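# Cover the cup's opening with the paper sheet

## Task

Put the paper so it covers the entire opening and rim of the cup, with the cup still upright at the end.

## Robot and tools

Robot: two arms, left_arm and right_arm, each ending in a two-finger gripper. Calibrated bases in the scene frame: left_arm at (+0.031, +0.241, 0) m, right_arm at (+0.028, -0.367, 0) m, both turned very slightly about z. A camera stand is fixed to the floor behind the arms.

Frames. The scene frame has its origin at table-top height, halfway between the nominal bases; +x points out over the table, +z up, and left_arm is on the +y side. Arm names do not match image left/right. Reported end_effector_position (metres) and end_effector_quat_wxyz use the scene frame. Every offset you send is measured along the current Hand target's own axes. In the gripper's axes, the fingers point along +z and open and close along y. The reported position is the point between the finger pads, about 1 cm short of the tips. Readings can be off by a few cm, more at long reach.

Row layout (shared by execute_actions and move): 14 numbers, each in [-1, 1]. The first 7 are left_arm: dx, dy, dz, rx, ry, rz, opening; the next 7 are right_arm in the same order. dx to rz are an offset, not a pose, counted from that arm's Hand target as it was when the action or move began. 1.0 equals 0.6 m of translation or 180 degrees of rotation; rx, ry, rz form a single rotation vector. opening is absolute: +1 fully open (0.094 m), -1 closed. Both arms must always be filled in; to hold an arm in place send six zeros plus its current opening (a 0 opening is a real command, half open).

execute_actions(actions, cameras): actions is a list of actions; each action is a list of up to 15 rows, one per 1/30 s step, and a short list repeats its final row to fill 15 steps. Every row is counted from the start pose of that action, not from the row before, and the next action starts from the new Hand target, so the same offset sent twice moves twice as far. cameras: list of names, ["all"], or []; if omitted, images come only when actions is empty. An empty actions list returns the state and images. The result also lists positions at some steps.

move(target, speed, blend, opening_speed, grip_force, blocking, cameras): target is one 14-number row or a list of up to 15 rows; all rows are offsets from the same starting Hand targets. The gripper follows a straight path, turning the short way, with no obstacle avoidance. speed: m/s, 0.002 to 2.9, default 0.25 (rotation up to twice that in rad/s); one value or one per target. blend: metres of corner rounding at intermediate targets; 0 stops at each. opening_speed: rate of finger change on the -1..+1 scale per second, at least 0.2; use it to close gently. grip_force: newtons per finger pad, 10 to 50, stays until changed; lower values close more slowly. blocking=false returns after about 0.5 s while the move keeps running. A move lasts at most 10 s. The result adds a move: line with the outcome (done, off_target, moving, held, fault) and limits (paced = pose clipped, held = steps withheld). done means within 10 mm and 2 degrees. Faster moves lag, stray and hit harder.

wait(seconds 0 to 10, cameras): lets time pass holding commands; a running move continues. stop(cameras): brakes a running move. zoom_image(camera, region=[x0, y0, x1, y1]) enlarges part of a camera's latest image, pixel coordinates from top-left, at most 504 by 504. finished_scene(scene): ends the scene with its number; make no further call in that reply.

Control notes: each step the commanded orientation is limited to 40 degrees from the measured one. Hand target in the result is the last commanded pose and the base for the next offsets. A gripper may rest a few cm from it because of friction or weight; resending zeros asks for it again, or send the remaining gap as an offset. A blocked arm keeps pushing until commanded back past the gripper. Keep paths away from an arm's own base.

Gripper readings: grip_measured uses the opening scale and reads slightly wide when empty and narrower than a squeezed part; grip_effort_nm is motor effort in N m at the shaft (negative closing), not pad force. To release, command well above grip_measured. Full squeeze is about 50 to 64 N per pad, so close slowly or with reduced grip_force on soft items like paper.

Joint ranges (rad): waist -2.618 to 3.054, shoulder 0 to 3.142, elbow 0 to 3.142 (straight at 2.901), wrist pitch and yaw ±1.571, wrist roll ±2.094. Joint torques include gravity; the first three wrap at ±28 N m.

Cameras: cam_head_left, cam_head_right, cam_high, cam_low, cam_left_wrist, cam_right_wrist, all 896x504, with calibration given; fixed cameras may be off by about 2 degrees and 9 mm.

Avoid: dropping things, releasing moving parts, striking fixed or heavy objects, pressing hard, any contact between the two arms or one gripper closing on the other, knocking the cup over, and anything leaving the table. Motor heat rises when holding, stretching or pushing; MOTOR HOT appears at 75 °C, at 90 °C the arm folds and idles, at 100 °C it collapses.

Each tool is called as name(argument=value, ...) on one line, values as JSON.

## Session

execute_actions(actions=[])

zoom_image(camera="cam_head_left", region=[250, 230, 590, 380])

zoom_image(camera="cam_head_right", region=[250, 230, 590, 380])

Scene clock: 0.00 s.
left_arm: end_effector_position=(+0.4358, +0.2925, +0.1214) grip_measured=+1.000 grip_effort_nm=n/a end_effector_quat_wxyz=(+0.631, -0.102, +0.768, +0.032) | right_arm: end_effector_position=(+0.4442, -0.3675, +0.1376) grip_measured=+1.000 grip_effort_nm=n/a end_effector_quat_wxyz=(+0.639, +0.006, +0.769, -0.023)
Joint positions: left_arm=[0.11 1.588 0.359 1.025 -0.101 -0.103 0.094] | right_arm=[0.03 1.552 0.401 0.967 0.07 -0.015 0.094]
Joint velocities: within noise
Joint torques (N m): no reading
Heat: left arm: 36 °C; right arm: 32 °C.
Hand target: left_arm +0.4377, +0.2927, +0.1275; +0.638, -0.102, +0.763, +0.032 | right_arm +0.4450, -0.3676, +0.1409; +0.642, +0.006, +0.766, -0.023
Tool commands: left_gripper/opening=+1.0 right_gripper/opening=+1.0
camera_calibration:
cam_left_wrist: T_world_to_cam=[[0.202242, -0.978609, -0.0377127, 0.21261], [-0.673118, -0.110931, -0.731168, 0.459895], [0.711344, 0.173258, -0.681154, -0.162645], [0, 0, 0, 1]] pos_world=[0.382262, 0.287258, 0.233492]
cam_right_wrist: T_world_to_cam=[[-0.0369534, -0.994277, -0.100237, -0.329769], [-0.703568, 0.0971182, -0.70396, 0.485245], [0.709666, 0.0445102, -0.703131, -0.0935176], [0, 0, 0, 1]] pos_world=[0.395583, -0.370846, 0.242783]

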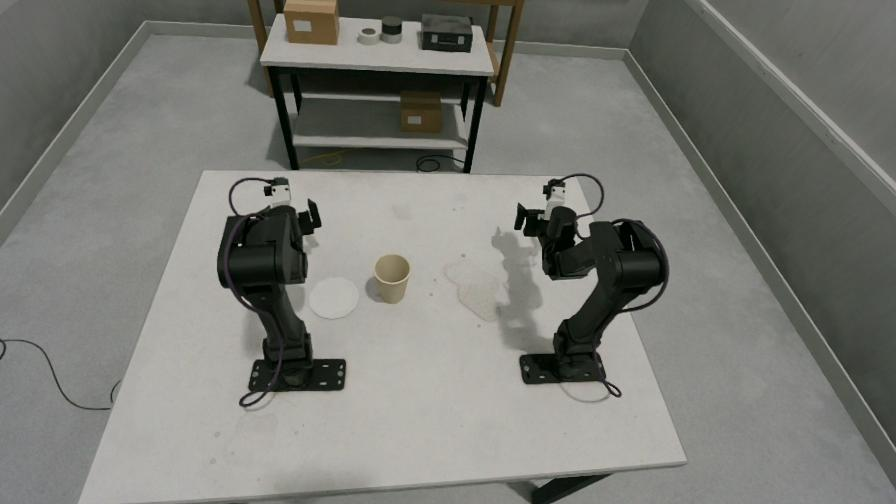

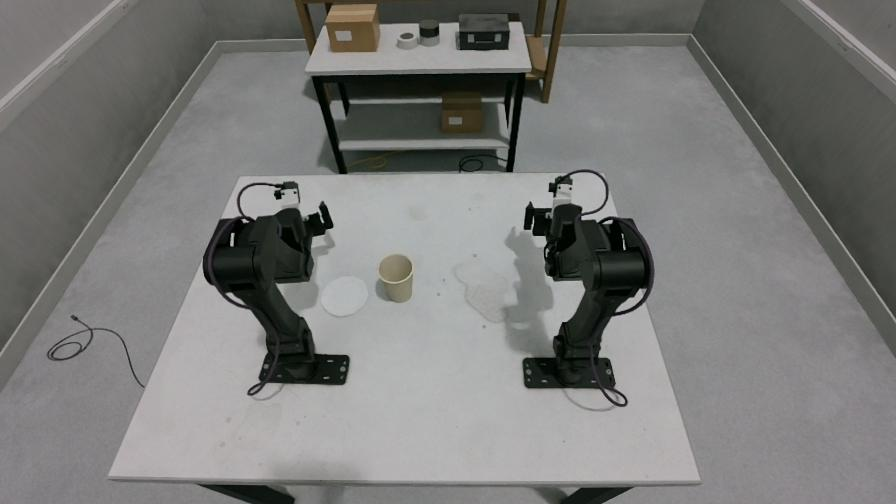

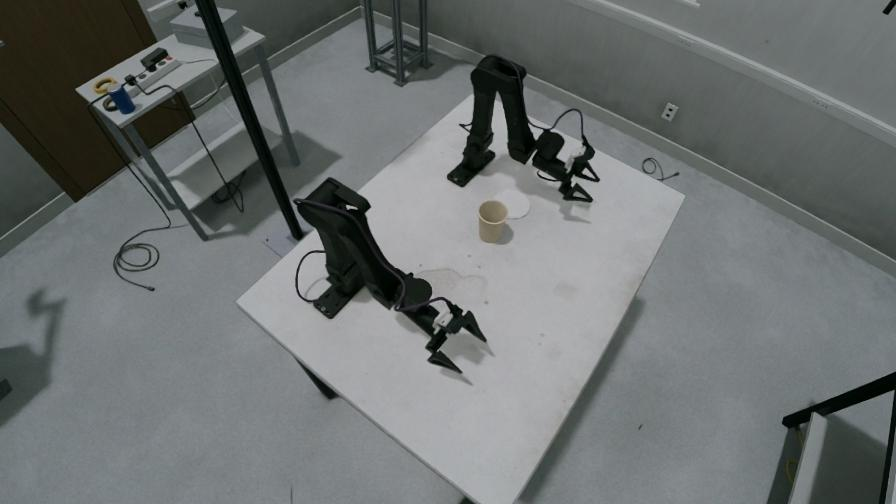

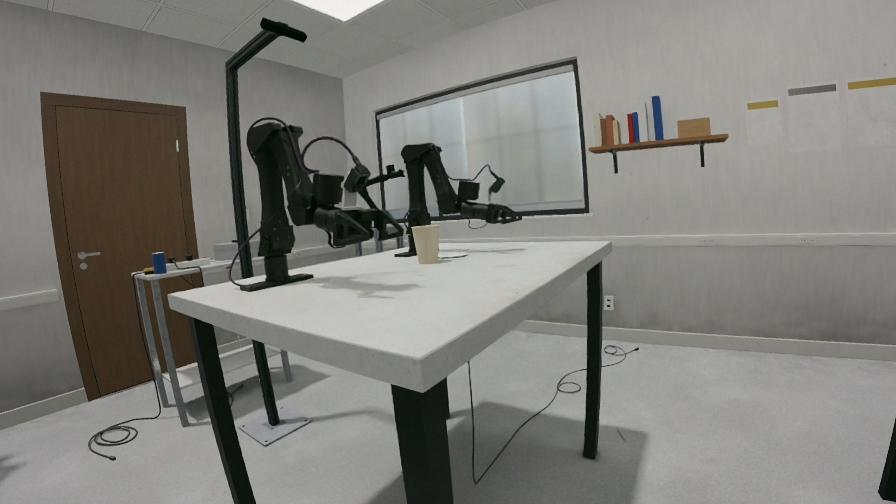

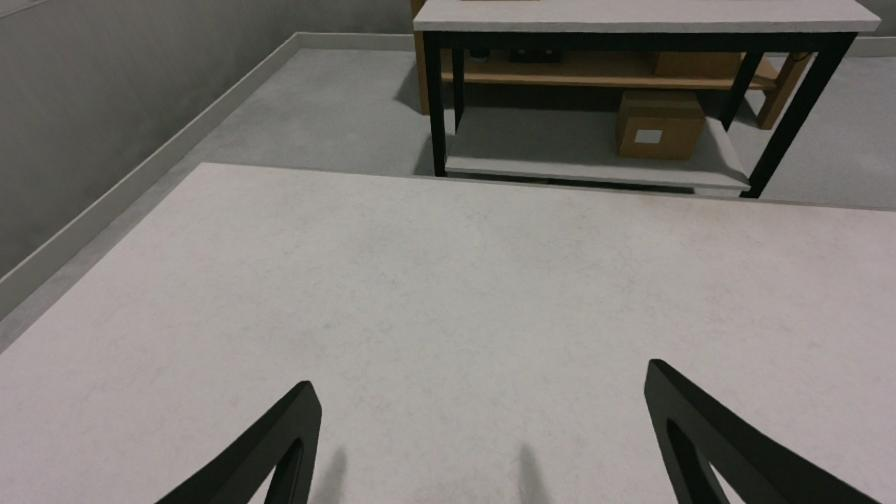

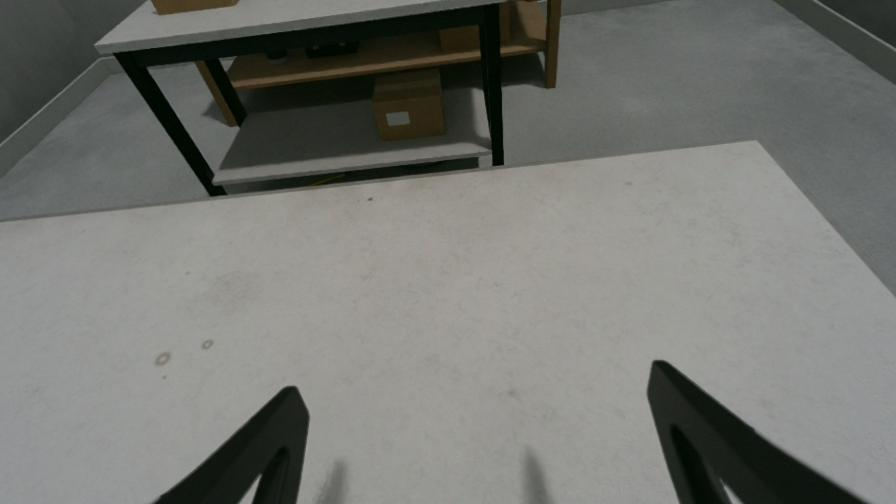

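Scaled by 1.482 from the camera's 896x504 image, which has a finer 1280x720 frame.

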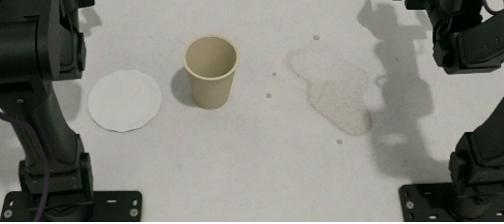

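Scaled by 1.482 from the camera's 896x504 image, which has a finer 1280x720 frame.

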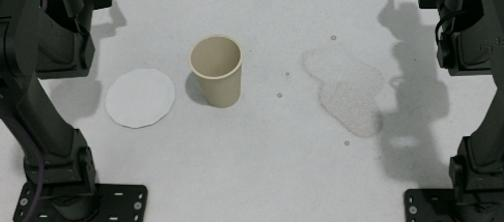

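zoom_image(camera="cam_head_right", region=[300, 240, 420, 330])

zoom_image(camera="cam_high", region=[450, 150, 570, 250])

zoom_image(camera="cam_low", region=[390, 210, 490, 280])

zoom_image(camera="cam_head_left", region=[290, 240, 420, 330])

Scaled by 4.200 from the camera's 896x504 image, which has a finer 1280x720 frame.

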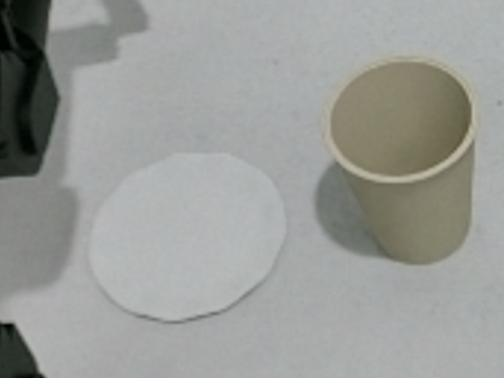

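Scaled by 4.200 from the camera's 896x504 image, which has a finer 1280x720 frame.

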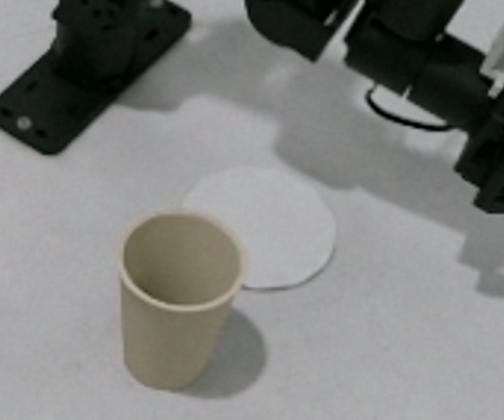

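Scaled by 5.040 from the camera's 896x504 image, which has a finer 1280x720 frame.

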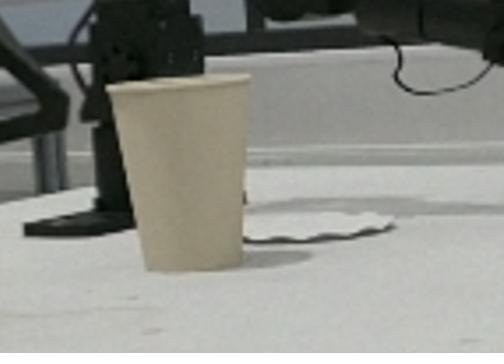

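Scaled by 3.877 from the camera's 896x504 image, which has a finer 1280x720 frame.

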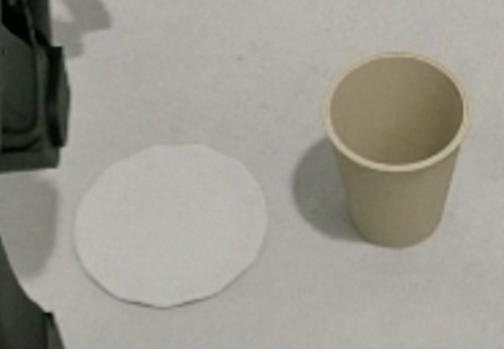

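move(target=[0.1713, -0.0243, -0.3322, 0.0221, 0.4412, 0.0706, -0.6, 0, 0, 0, 0, 0, 0, 1], speed=0.3, cameras=["cam_left_wrist", "cam_low", "cam_head_right"])

zoom_image(camera="cam_left_wrist", region=[300, 150, 700, 450])

zoom_image(camera="cam_low", region=[390, 190, 490, 270])

Scene clock: 38.67 s.
left_arm: end_effector_position=(+0.2227, +0.2343, +0.0564) grip_measured=-0.598 grip_effort_nm=-0.06 end_effector_quat_wxyz=(-0.009, -0.004, +1.000, +0.005) | right_arm: end_effector_position=(+0.4442, -0.3675, +0.1376) grip_measured=+1.000 grip_effort_nm=-0.01 end_effector_quat_wxyz=(+0.639, +0.006, +0.769, -0.023)
Joint positions: left_arm=[-0.017 1.318 0.808 -1.08 -0.008 -0.056 0.019] | right_arm=[0.03 1.552 0.401 0.967 0.07 -0.015 0.094]
Joint torques (N m): left_arm=[-0.64 -2.91 9.76 0.29 0.08 -0.01] | right_arm=[0.06 -6.45 6.37 1.96 0 -0.02]
Heat: left arm: 38 °C; right arm: 37 °C.
Hand target: left_arm +0.2309, +0.2309, +0.0647; +0.001, +0.000, +1.000, +0.000 | right_arm +0.4450, -0.3676, +0.1409; +0.642, +0.006, +0.766, -0.023
Off the commanded pose: left_arm 0.012 m, 1 deg | right_arm 0.003 m, 0 deg.
move: off_target (left_arm)
camera_calibration:
cam_left_wrist: T_world_to_cam=[[-0.105982, -0.99375, -0.0350601, 0.268343], [-0.840079, 0.0706178, 0.537847, 0.185508], [-0.53201, 0.0864555, -0.842313, 0.261111], [0, 0, 0, 1]] pos_world=[0.323195, 0.230991, 0.12957]
Images, in order (width x height): cam_head_right 896x504, cam_low 896x504, cam_left_wrist 896x504.

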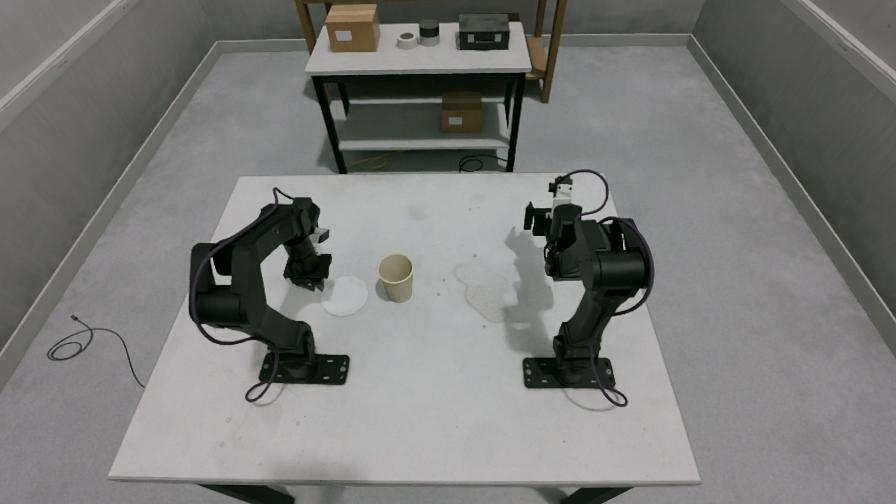

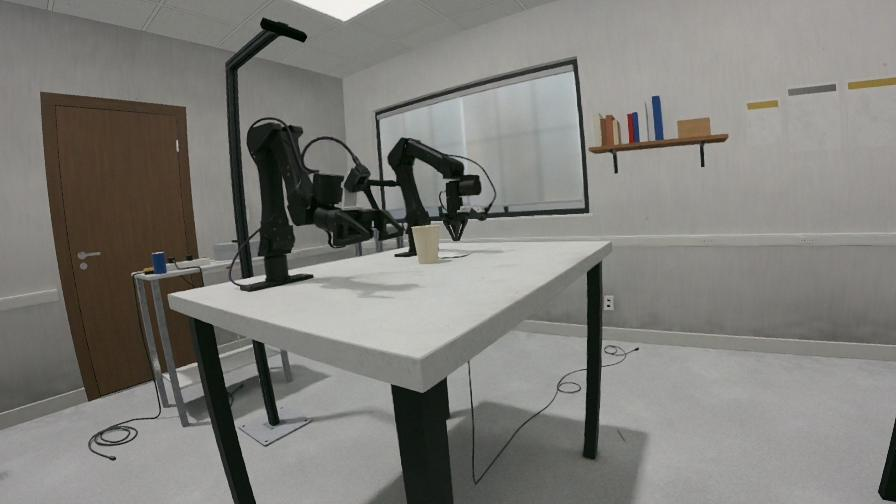

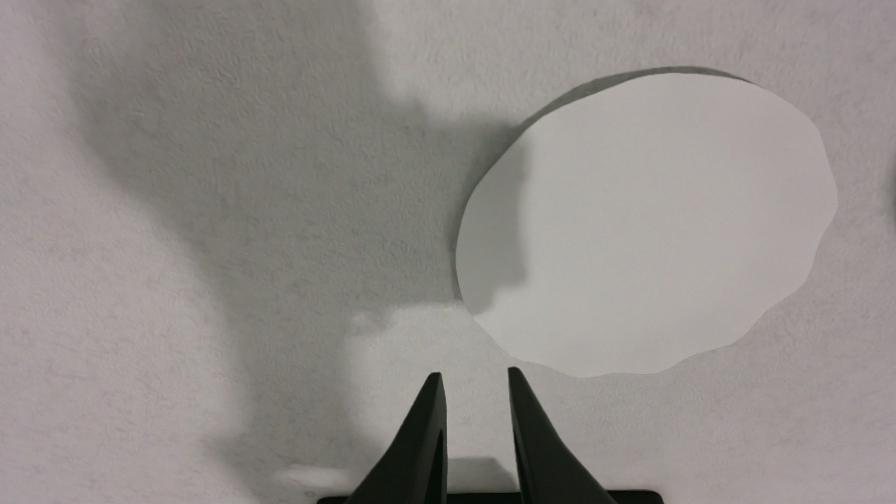

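Scaled by 1.260 from the camera's 896x504 image, which has a finer 1280x720 frame.

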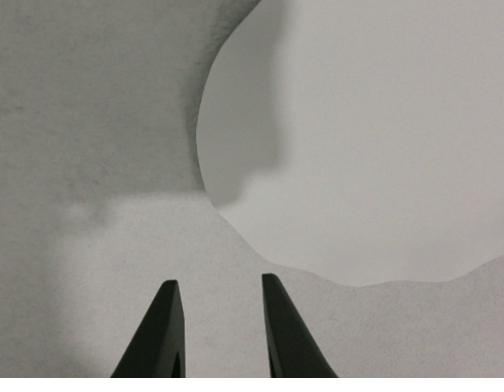

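Scaled by 5.040 from the camera's 896x504 image, which has a finer 1280x720 frame.

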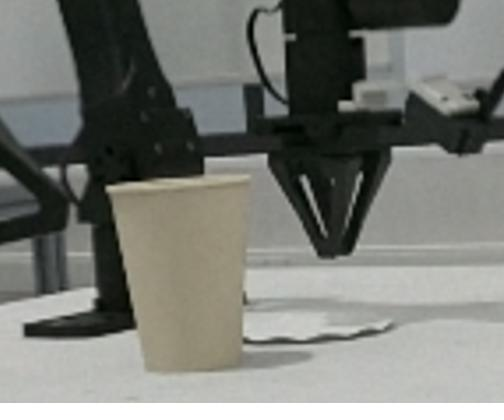

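move(target=[-0.0138, 0.0045, 0.074, 0, 0, 0, -0.68, 0, 0, 0, 0, 0, 0, 1], speed=0.12, cameras=["cam_left_wrist", "cam_low"])

zoom_image(camera="cam_left_wrist", region=[350, 250, 650, 450])

zoom_image(camera="cam_low", region=[410, 200, 490, 265])

Scene clock: 53.80 s.
left_arm: end_effector_position=(+0.2386, +0.2335, +0.0247) grip_measured=-0.678 grip_effort_nm=-0.06 end_effector_quat_wxyz=(-0.002, +0.002, +1.000, +0.004) | right_arm: end_effector_position=(+0.4442, -0.3675, +0.1376) grip_measured=+1.000 grip_effort_nm=-0.01 end_effector_quat_wxyz=(+0.639, +0.006, +0.769, -0.023)
Joint positions: left_arm=[-0.017 1.416 0.75 -0.908 -0.008 -0.045 0.015] | right_arm=[0.03 1.552 0.401 0.967 0.07 -0.015 0.094]
Joint torques (N m): left_arm=[0.61 -3.37 4.51 0.73 0.09 0.01] | right_arm=[0.05 -6.43 6.38 1.96 0 -0.02]
Heat: left arm: 39 °C; right arm: 37 °C.
Hand target: left_arm +0.2391, +0.2337, +0.0202; +0.000, +0.000, +1.000, +0.000 | right_arm +0.4450, -0.3676, +0.1409; +0.642, +0.006, +0.766, -0.023
Off the commanded pose: left_arm 0.004 m, 1 deg | right_arm 0.003 m, 0 deg.
move: done
camera_calibration:
cam_left_wrist: T_world_to_cam=[[-0.117219, -0.992456, -0.0359171, 0.270646], [-0.847443, 0.0811041, 0.524655, 0.215646], [-0.517784, 0.0919372, -0.850557, 0.23841], [0, 0, 0, 1]] pos_world=[0.337917, 0.229196, 0.0993622]
Images, in order (width x height): cam_low 896x504, cam_left_wrist 896x504.

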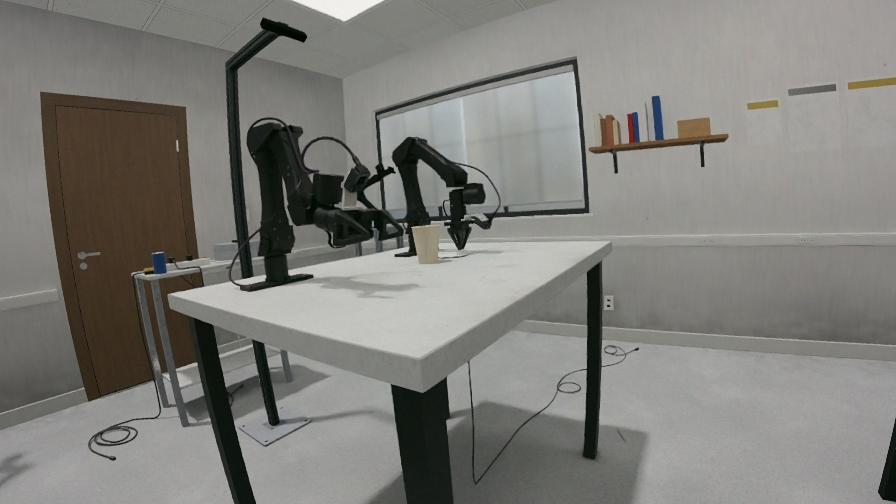

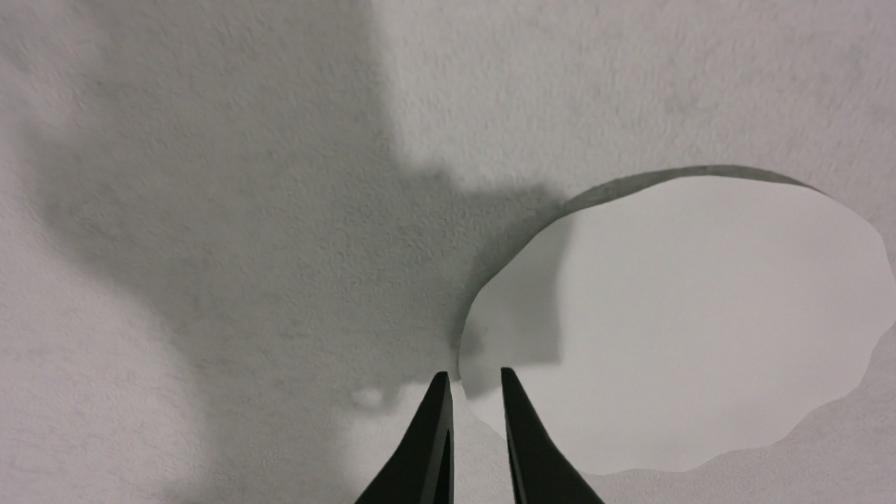

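Scaled by 1.680 from the camera's 896x504 image, which has a finer 1280x720 frame.

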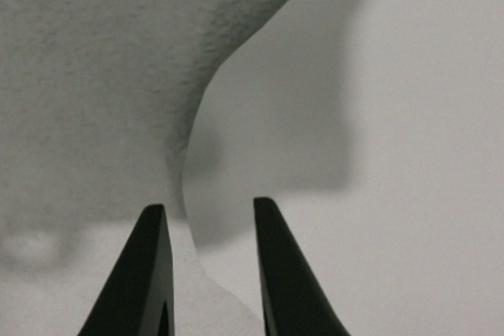

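Scaled by 6.300 from the camera's 896x504 image, which has a finer 1280x720 frame.

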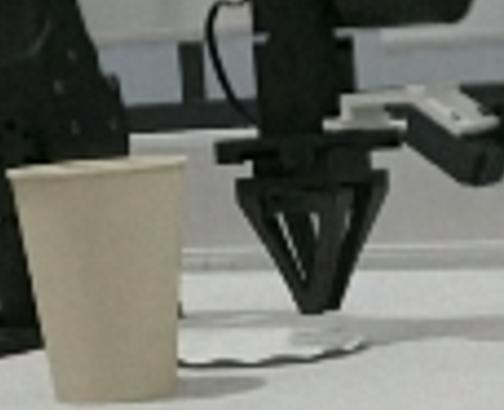

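move(target=[[0.0167, 0.01, 0.01, 0, 0, 0, -0.68, 0, 0, 0, 0, 0, 0, 1], [0.0167, 0.01, 0.0367, 0, 0, 0, -0.68, 0, 0, 0, 0, 0, 0, 1]], speed=0.05, blend=0.005, cameras=["cam_left_wrist", "cam_low"])

zoom_image(camera="cam_left_wrist", region=[350, 250, 650, 450])

zoom_image(camera="cam_low", region=[410, 200, 490, 265])

Scene clock: 67.73 s.
left_arm: end_effector_position=(+0.2244, +0.2396, +0.0087) grip_measured=-0.678 grip_effort_nm=-0.06 end_effector_quat_wxyz=(-0.015, +0.001, +1.000, +0.004) | right_arm: end_effector_position=(+0.4442, -0.3675, +0.1376) grip_measured=+1.000 grip_effort_nm=-0.01 end_effector_quat_wxyz=(+0.639, +0.006, +0.769, -0.023)
Joint positions: left_arm=[0.012 1.416 0.679 -0.863 -0.008 -0.018 0.015] | right_arm=[0.03 1.552 0.401 0.967 0.07 -0.015 0.094]
Joint torques (N m): left_arm=[0.57 -2.85 2.44 1.21 0.07 0.03] | right_arm=[0.06 -6.45 6.37 1.96 0 -0.02]
Heat: left arm: 37 °C; right arm: 38 °C.
Hand target: left_arm +0.2292, +0.2397, -0.0017; +0.001, +0.000, +1.000, +0.000 | right_arm +0.4450, -0.3676, +0.1409; +0.642, +0.006, +0.766, -0.023
Off the commanded pose: left_arm 0.012 m, 2 deg | right_arm 0.003 m, 0 deg.
move: off_target (left_arm)
camera_calibration:
cam_left_wrist: T_world_to_cam=[[-0.116574, -0.992635, -0.0329653, 0.274275], [-0.833745, 0.0797697, 0.546358, 0.208438], [-0.539704, 0.0911758, -0.836903, 0.221904], [0, 0, 0, 1]] pos_world=[0.325521, 0.235396, 0.0808721]
Images, in order (width x height): cam_low 896x504, cam_left_wrist 896x504.

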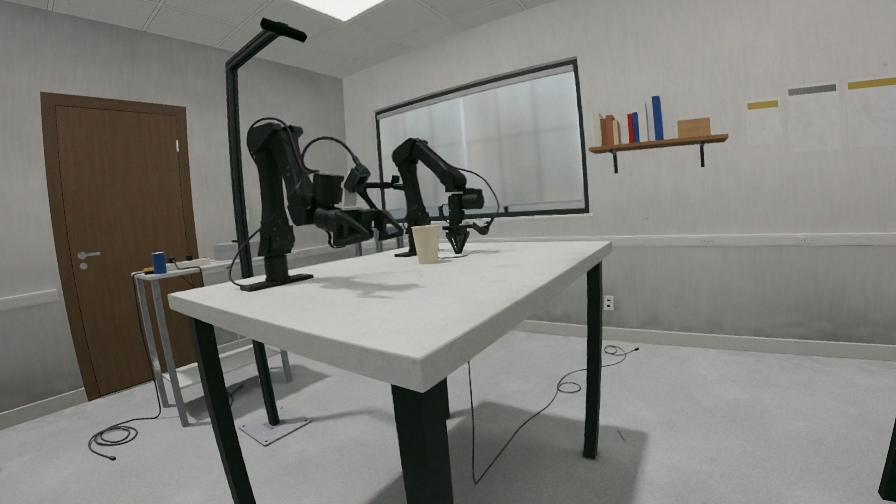

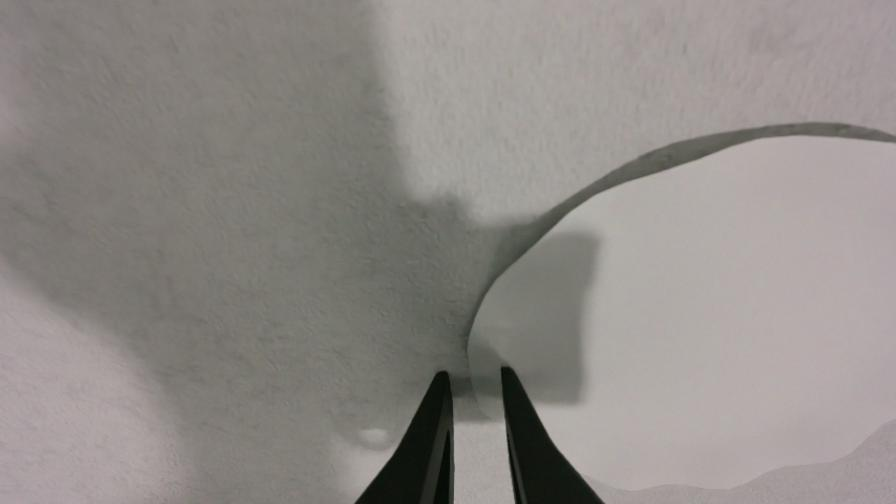

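Scaled by 1.680 from the camera's 896x504 image, which has a finer 1280x720 frame.

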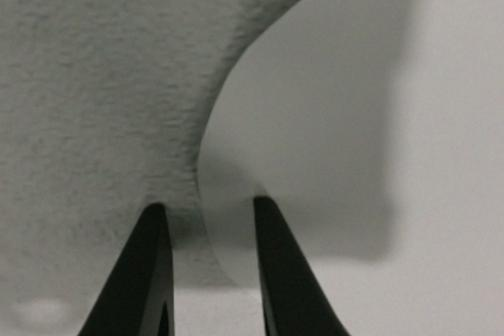

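Scaled by 6.300 from the camera's 896x504 image, which has a finer 1280x720 frame.

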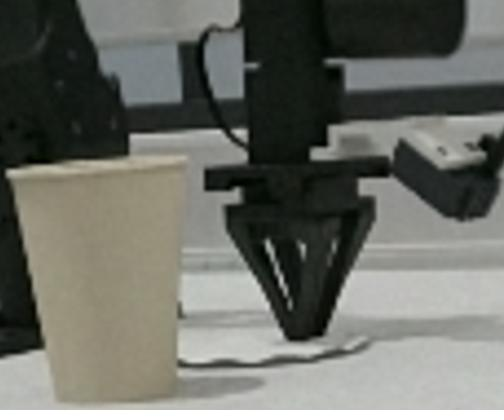

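move(target=[0, 0, 0, 0, 0, 0, -1, 0, 0, 0, 0, 0, 0, 1], speed=0.05, grip_force=25, cameras=["cam_left_wrist", "cam_low"])

zoom_image(camera="cam_left_wrist", region=[350, 250, 650, 450])

zoom_image(camera="cam_low", region=[410, 200, 490, 265])

Scene clock: 73.00 s.
left_arm: end_effector_position=(+0.2260, +0.2400, +0.0087) grip_measured=-0.995 grip_effort_nm=-0.24 end_effector_quat_wxyz=(-0.011, +0.001, +1.000, +0.004) | right_arm: end_effector_position=(+0.4442, -0.3675, +0.1376) grip_measured=+1.000 grip_effort_nm=-0.01 end_effector_quat_wxyz=(+0.639, +0.006, +0.769, -0.023)
Joint positions: left_arm=[0.014 1.416 0.679 -0.856 -0.008 -0.016 0] | right_arm=[0.03 1.552 0.401 0.967 0.07 -0.015 0.094]
Joint torques (N m): left_arm=[0.43 -2.86 2.4 1.16 0.08 0.03] | right_arm=[0.06 -6.43 6.38 1.95 0 -0.02]
Heat: left arm: 37 °C; right arm: 38 °C.
Hand target: left_arm +0.2293, +0.2396, -0.0017; +0.001, +0.000, +1.000, +0.000 | right_arm +0.4450, -0.3676, +0.1409; +0.642, +0.006, +0.766, -0.023
Off the commanded pose: left_arm 0.011 m, 1 deg | right_arm 0.003 m, 0 deg.
grip_force (N): 25, 25
move: off_target (left_arm)
camera_calibration:
cam_left_wrist: T_world_to_cam=[[-0.115943, -0.992686, -0.0336406, 0.274692], [-0.837321, 0.0794668, 0.540905, 0.210763], [-0.534276, 0.0908824, -0.840411, 0.221596], [0, 0, 0, 1]] pos_world=[0.326718, 0.235795, 0.0814695]
Images, in order (width x height): cam_low 896x504, cam_left_wrist 896x504.

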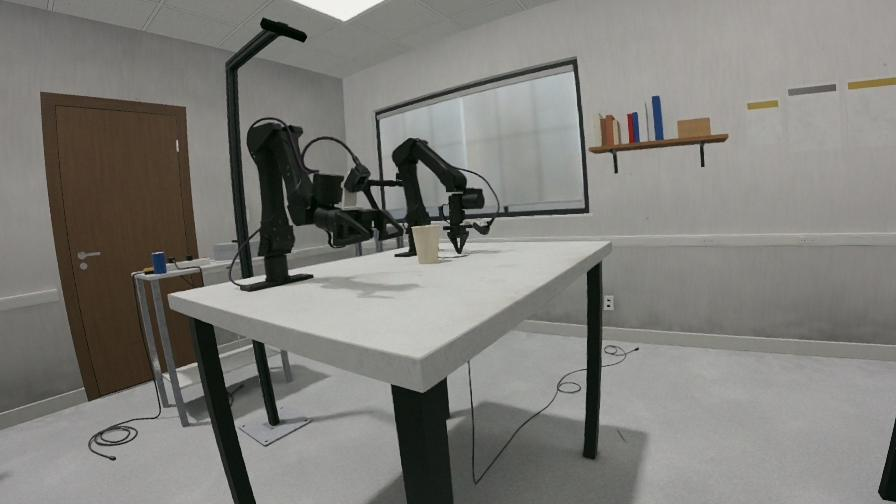

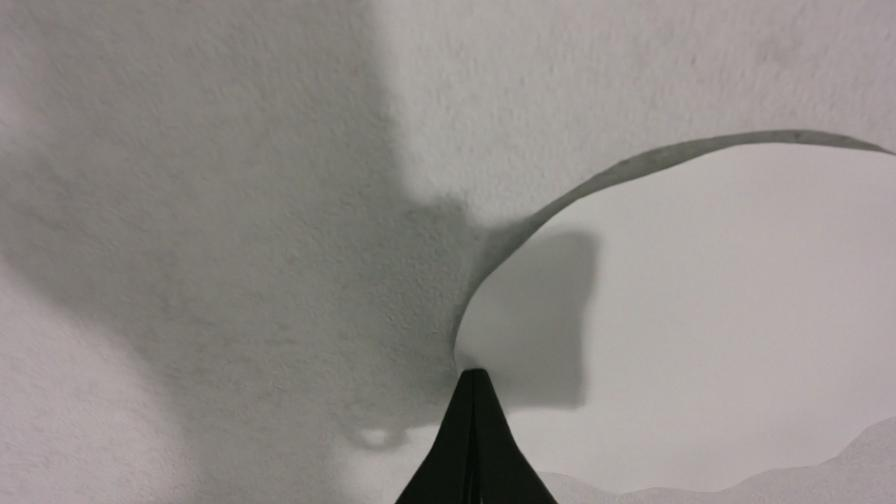

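Scaled by 1.680 from the camera's 896x504 image, which has a finer 1280x720 frame.

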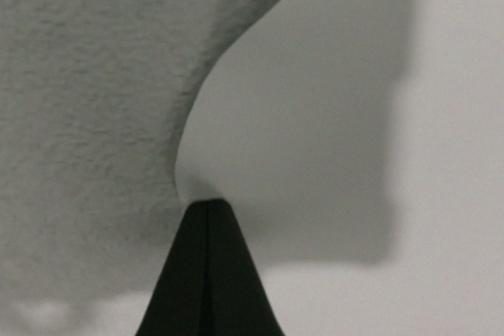

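Scaled by 6.300 from the camera's 896x504 image, which has a finer 1280x720 frame.

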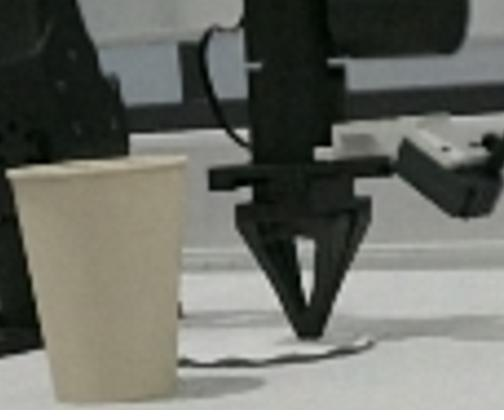

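move(target=[0, 0, -0.06, 0, 0, 0, -1, 0, 0, 0, 0, 0, 0, 1], speed=0.06, cameras=["cam_left_wrist", "cam_low"])

zoom_image(camera="cam_left_wrist", region=[350, 200, 750, 450])

zoom_image(camera="cam_low", region=[410, 200, 490, 265])

Scene clock: 80.00 s.
left_arm: end_effector_position=(+0.2201, +0.2401, +0.0243) grip_measured=-0.995 grip_effort_nm=-0.24 end_effector_quat_wxyz=(-0.017, +0.001, +1.000, +0.004) | right_arm: end_effector_position=(+0.4442, -0.3675, +0.1376) grip_measured=+1.000 grip_effort_nm=-0.01 end_effector_quat_wxyz=(+0.639, +0.006, +0.769, -0.023)
Joint positions: left_arm=[0.014 1.371 0.712 -0.945 -0.008 -0.016 0] | right_arm=[0.03 1.552 0.401 0.967 0.07 -0.015 0.094]
Joint torques (N m): left_arm=[0.46 -4.72 8.73 0.27 0.07 0.02] | right_arm=[0.05 -6.42 6.37 1.96 0 -0.02]
Heat: left arm: 37 °C; right arm: 38 °C.
Hand target: left_arm +0.2291, +0.2396, +0.0342; +0.000, +0.000, +1.000, +0.000 | right_arm +0.4450, -0.3676, +0.1409; +0.642, +0.006, +0.766, -0.023
Off the commanded pose: left_arm 0.014 m, 2 deg | right_arm 0.003 m, 0 deg.
grip_force (N): 25, 25
move: off_target (left_arm)
camera_calibration:
cam_left_wrist: T_world_to_cam=[[-0.116724, -0.992635, -0.0324382, 0.274713], [-0.831255, 0.079769, 0.550139, 0.195742], [-0.543499, 0.0911785, -0.834443, 0.233386], [0, 0, 0, 1]] pos_world=[0.321622, 0.235796, 0.0959739]
Images, in order (width x height): cam_low 896x504, cam_left_wrist 896x504.

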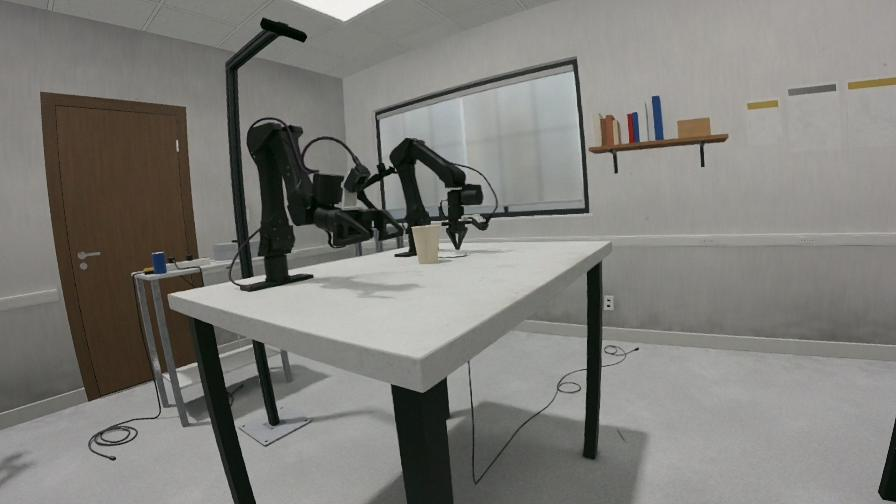

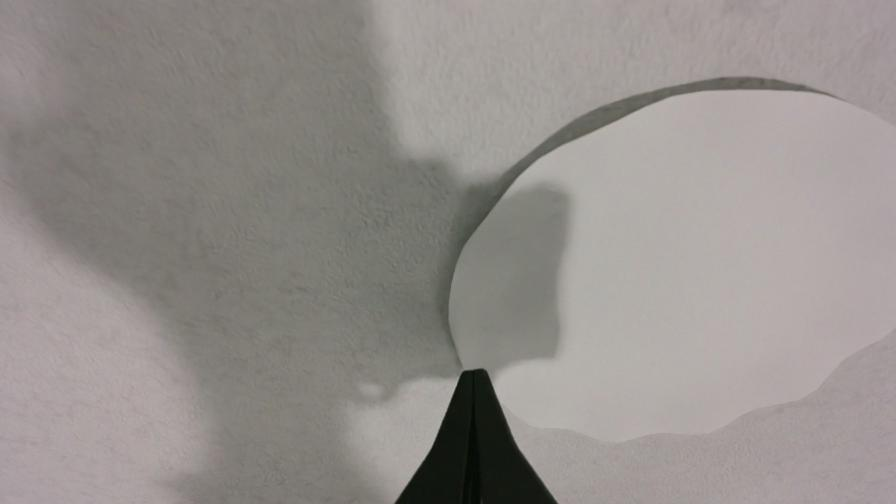

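Scaled by 1.260 from the camera's 896x504 image, which has a finer 1280x720 frame.

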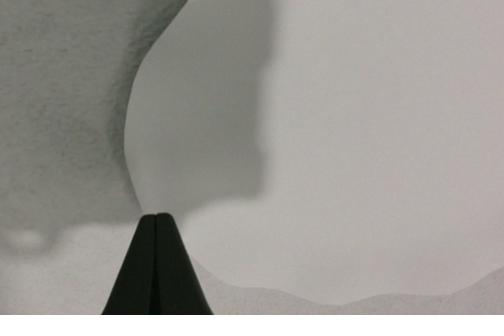

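Scaled by 6.300 from the camera's 896x504 image, which has a finer 1280x720 frame.

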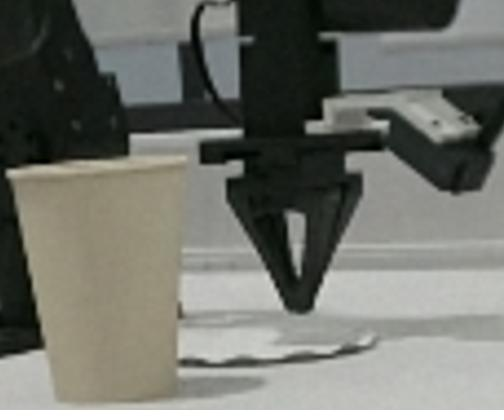

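move(target=[[0, 0, -0.0417, 0, 0, 0, -0.532, 0, 0, 0, 0, 0, 0, 1], [-0.0948, -0.091, -0.0067, 0, 0, 0, -0.532, 0, 0, 0, 0, 0, 0, 1]], speed=0.15, blend=0.01, cameras=["cam_left_wrist"])

zoom_image(camera="cam_left_wrist", region=[300, 150, 700, 450])

Scene clock: 125.93 s.
left_arm: end_effector_position=(+0.2707, +0.1901, +0.0337) grip_measured=-0.534 grip_effort_nm=0.14 end_effector_quat_wxyz=(-0.021, +0.001, +1.000, +0.006) | right_arm: end_effector_position=(+0.4442, -0.3675, +0.1376) grip_measured=+1.000 grip_effort_nm=-0.01 end_effector_quat_wxyz=(+0.639, +0.006, +0.769, -0.023)
Joint positions: left_arm=[-0.184 1.587 0.945 -0.974 -0.002 -0.214 0.022] | right_arm=[0.03 1.552 0.401 0.967 0.07 -0.015 0.094]
Joint torques (N m): left_arm=[-0.47 -4.63 8.9 0.61 0.02 -0.08] | right_arm=[0.06 -6.45 6.38 1.96 0 -0.02]
Heat: left arm: 38 °C; right arm: 40 °C.
Hand target: left_arm +0.2859, +0.1851, +0.0383; +0.000, +0.000, +1.000, +0.000 | right_arm +0.4450, -0.3676, +0.1409; +0.642, +0.006, +0.766, -0.023
Off the commanded pose: left_arm 0.017 m, 3 deg | right_arm 0.003 m, 0 deg.
grip_force (N): 25, 25
move: off_target (left_arm)
camera_calibration:
cam_left_wrist: T_world_to_cam=[[-0.116566, -0.992583, -0.0345083, 0.231382], [-0.826307, 0.0776454, 0.557842, 0.235363], [-0.551025, 0.0935401, -0.82923, 0.274706], [0, 0, 0, 1]] pos_world=[0.372823, 0.185695, 0.104484]
Images, in order (width x height): cam_left_wrist 896x504.

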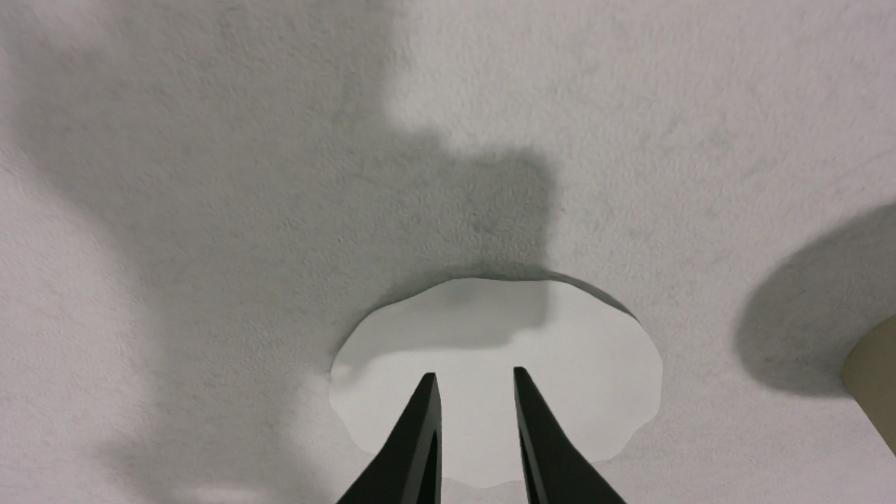

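Scaled by 1.260 from the camera's 896x504 image, which has a finer 1280x720 frame.

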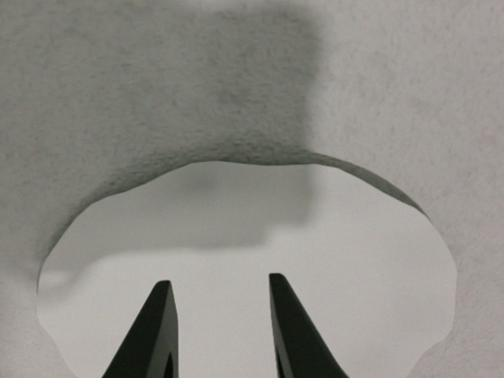

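move(target=[0, -0.0033, 0.0705, 0, 0, 0, -0.532, 0, 0, 0, 0, 0, 0, 1], speed=0.05, cameras=["cam_left_wrist"])

zoom_image(camera="cam_left_wrist", region=[300, 200, 700, 450])

Scene clock: 138.37 s.
left_arm: end_effector_position=(+0.2835, +0.1859, +0.0087) grip_measured=-0.534 grip_effort_nm=0.14 end_effector_quat_wxyz=(-0.006, -0.001, +1.000, +0.002) | right_arm: end_effector_position=(+0.4442, -0.3675, +0.1376) grip_measured=+1.000 grip_effort_nm=-0.01 end_effector_quat_wxyz=(+0.639, +0.006, +0.769, -0.023)
Joint positions: left_arm=[-0.189 1.653 0.905 -0.837 -0.002 -0.223 0.022] | right_arm=[0.03 1.552 0.401 0.967 0.07 -0.015 0.094]
Joint torques (N m): left_arm=[-0.61 -3.89 2.85 1.14 0.02 -0.06] | right_arm=[0.05 -6.45 6.38 1.96 0 -0.02]
Heat: left arm: 37 °C; right arm: 40 °C.
Hand target: left_arm +0.2860, +0.1831, -0.0040; +0.000, +0.000, +1.000, +0.000 | right_arm +0.4450, -0.3676, +0.1409; +0.642, +0.006, +0.766, -0.023
Off the commanded pose: left_arm 0.013 m, 1 deg | right_arm 0.003 m, 0 deg.
grip_force (N): 25, 25
move: off_target (left_arm)
camera_calibration:
cam_left_wrist: T_world_to_cam=[[-0.111764, -0.993234, -0.0315367, 0.226516], [-0.843306, 0.0780093, 0.531743, 0.265209], [-0.525685, 0.0860246, -0.846319, 0.25574], [0, 0, 0, 1]] pos_world=[0.383407, 0.182295, 0.082558]
Images, in order (width x height): cam_left_wrist 896x504.

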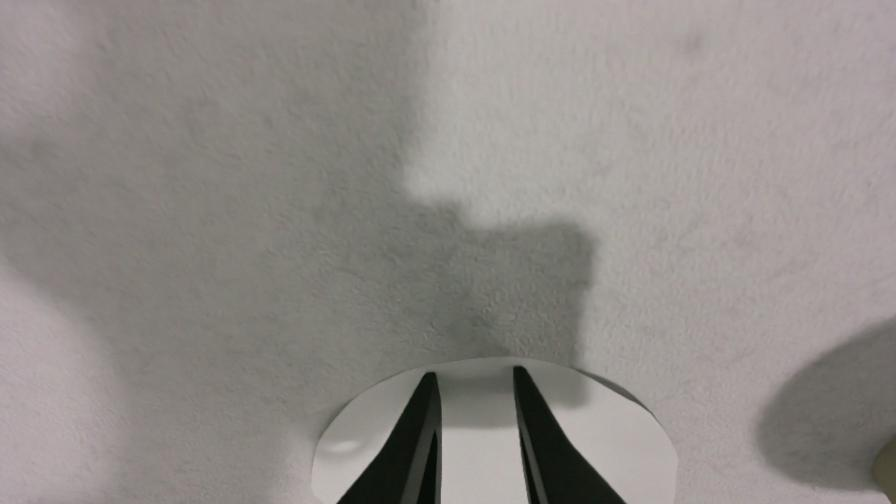

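Scaled by 1.260 from the camera's 896x504 image, which has a finer 1280x720 frame.

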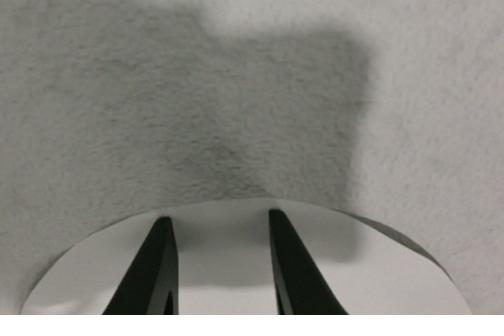

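move(target=[0, 0, 0, 0, 0, 0, -1, 0, 0, 0, 0, 0, 0, 1], speed=0.05, cameras=["cam_left_wrist", "cam_low"])

zoom_image(camera="cam_left_wrist", region=[300, 200, 700, 450])

zoom_image(camera="cam_low", region=[410, 190, 510, 265])

Scene clock: 145.93 s.
left_arm: end_effector_position=(+0.2867, +0.1860, +0.0084) grip_measured=-0.995 grip_effort_nm=-0.24 end_effector_quat_wxyz=(+0.001, -0.002, +1.000, +0.003) | right_arm: end_effector_position=(+0.4442, -0.3675, +0.1376) grip_measured=+1.000 grip_effort_nm=-0.01 end_effector_quat_wxyz=(+0.639, +0.006, +0.769, -0.023)
Joint positions: left_arm=[-0.189 1.653 0.904 -0.822 -0.007 -0.224 0] | right_arm=[0.03 1.552 0.401 0.967 0.07 -0.015 0.094]
Joint torques (N m): left_arm=[-0.59 -3.92 2.93 1.03 0.06 -0.06] | right_arm=[0.05 -6.43 6.38 1.96 0.01 -0.02]
Heat: left arm: 37 °C; right arm: 40 °C.
Hand target: left_arm +0.2860, +0.1831, -0.0040; +0.000, +0.000, +1.000, +0.000 | right_arm +0.4450, -0.3676, +0.1409; +0.642, +0.006, +0.766, -0.023
Off the commanded pose: left_arm 0.013 m, 0 deg | right_arm 0.003 m, 0 deg.
grip_force (N): 25, 25
move: off_target (left_arm)
camera_calibration:
cam_left_wrist: T_world_to_cam=[[-0.110252, -0.993285, -0.0350577, 0.226725], [-0.850582, 0.0760478, 0.520314, 0.270664], [-0.514154, 0.087185, -0.853255, 0.25378], [0, 0, 0, 1]] pos_world=[0.385701, 0.182494, 0.0836571]
Images, in order (width x height): cam_low 896x504, cam_left_wrist 896x504.

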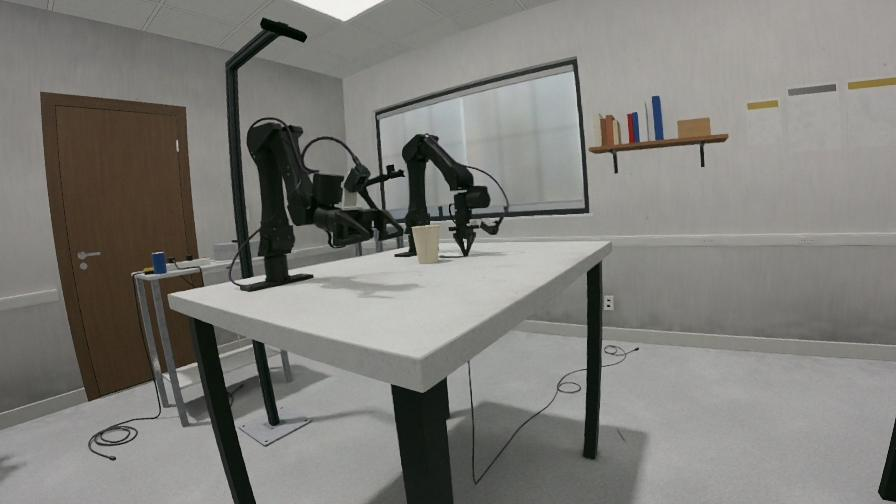

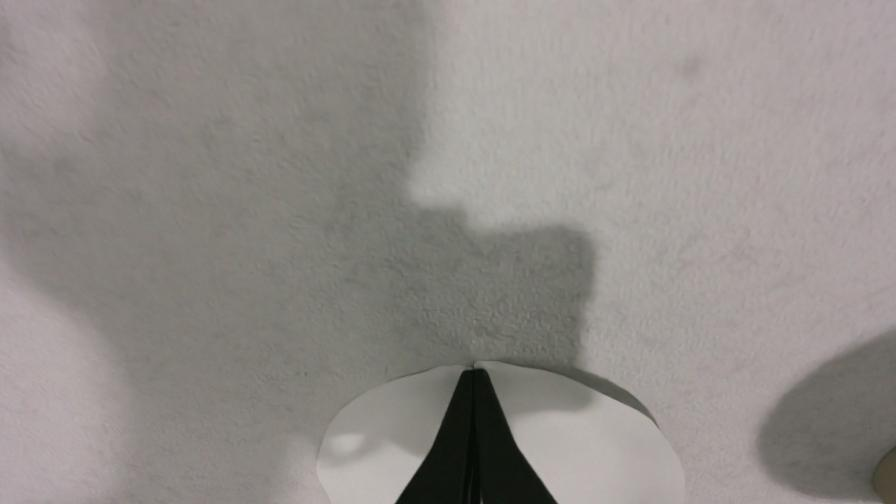

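Scaled by 1.260 from the camera's 896x504 image, which has a finer 1280x720 frame.

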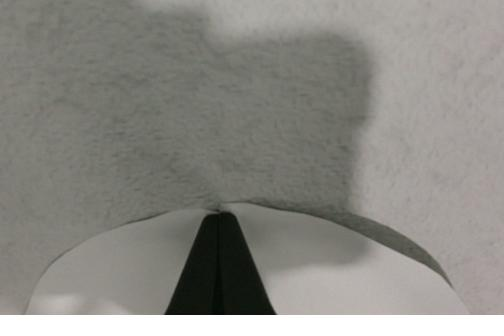

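Scaled by 5.040 from the camera's 896x504 image, which has a finer 1280x720 frame.

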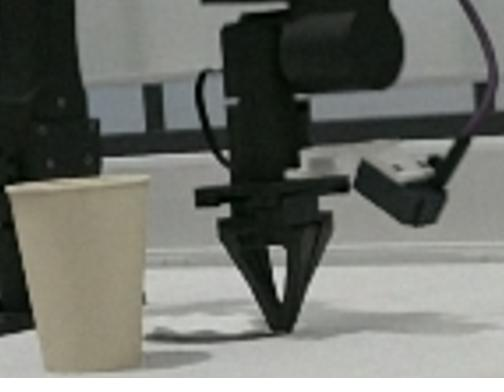

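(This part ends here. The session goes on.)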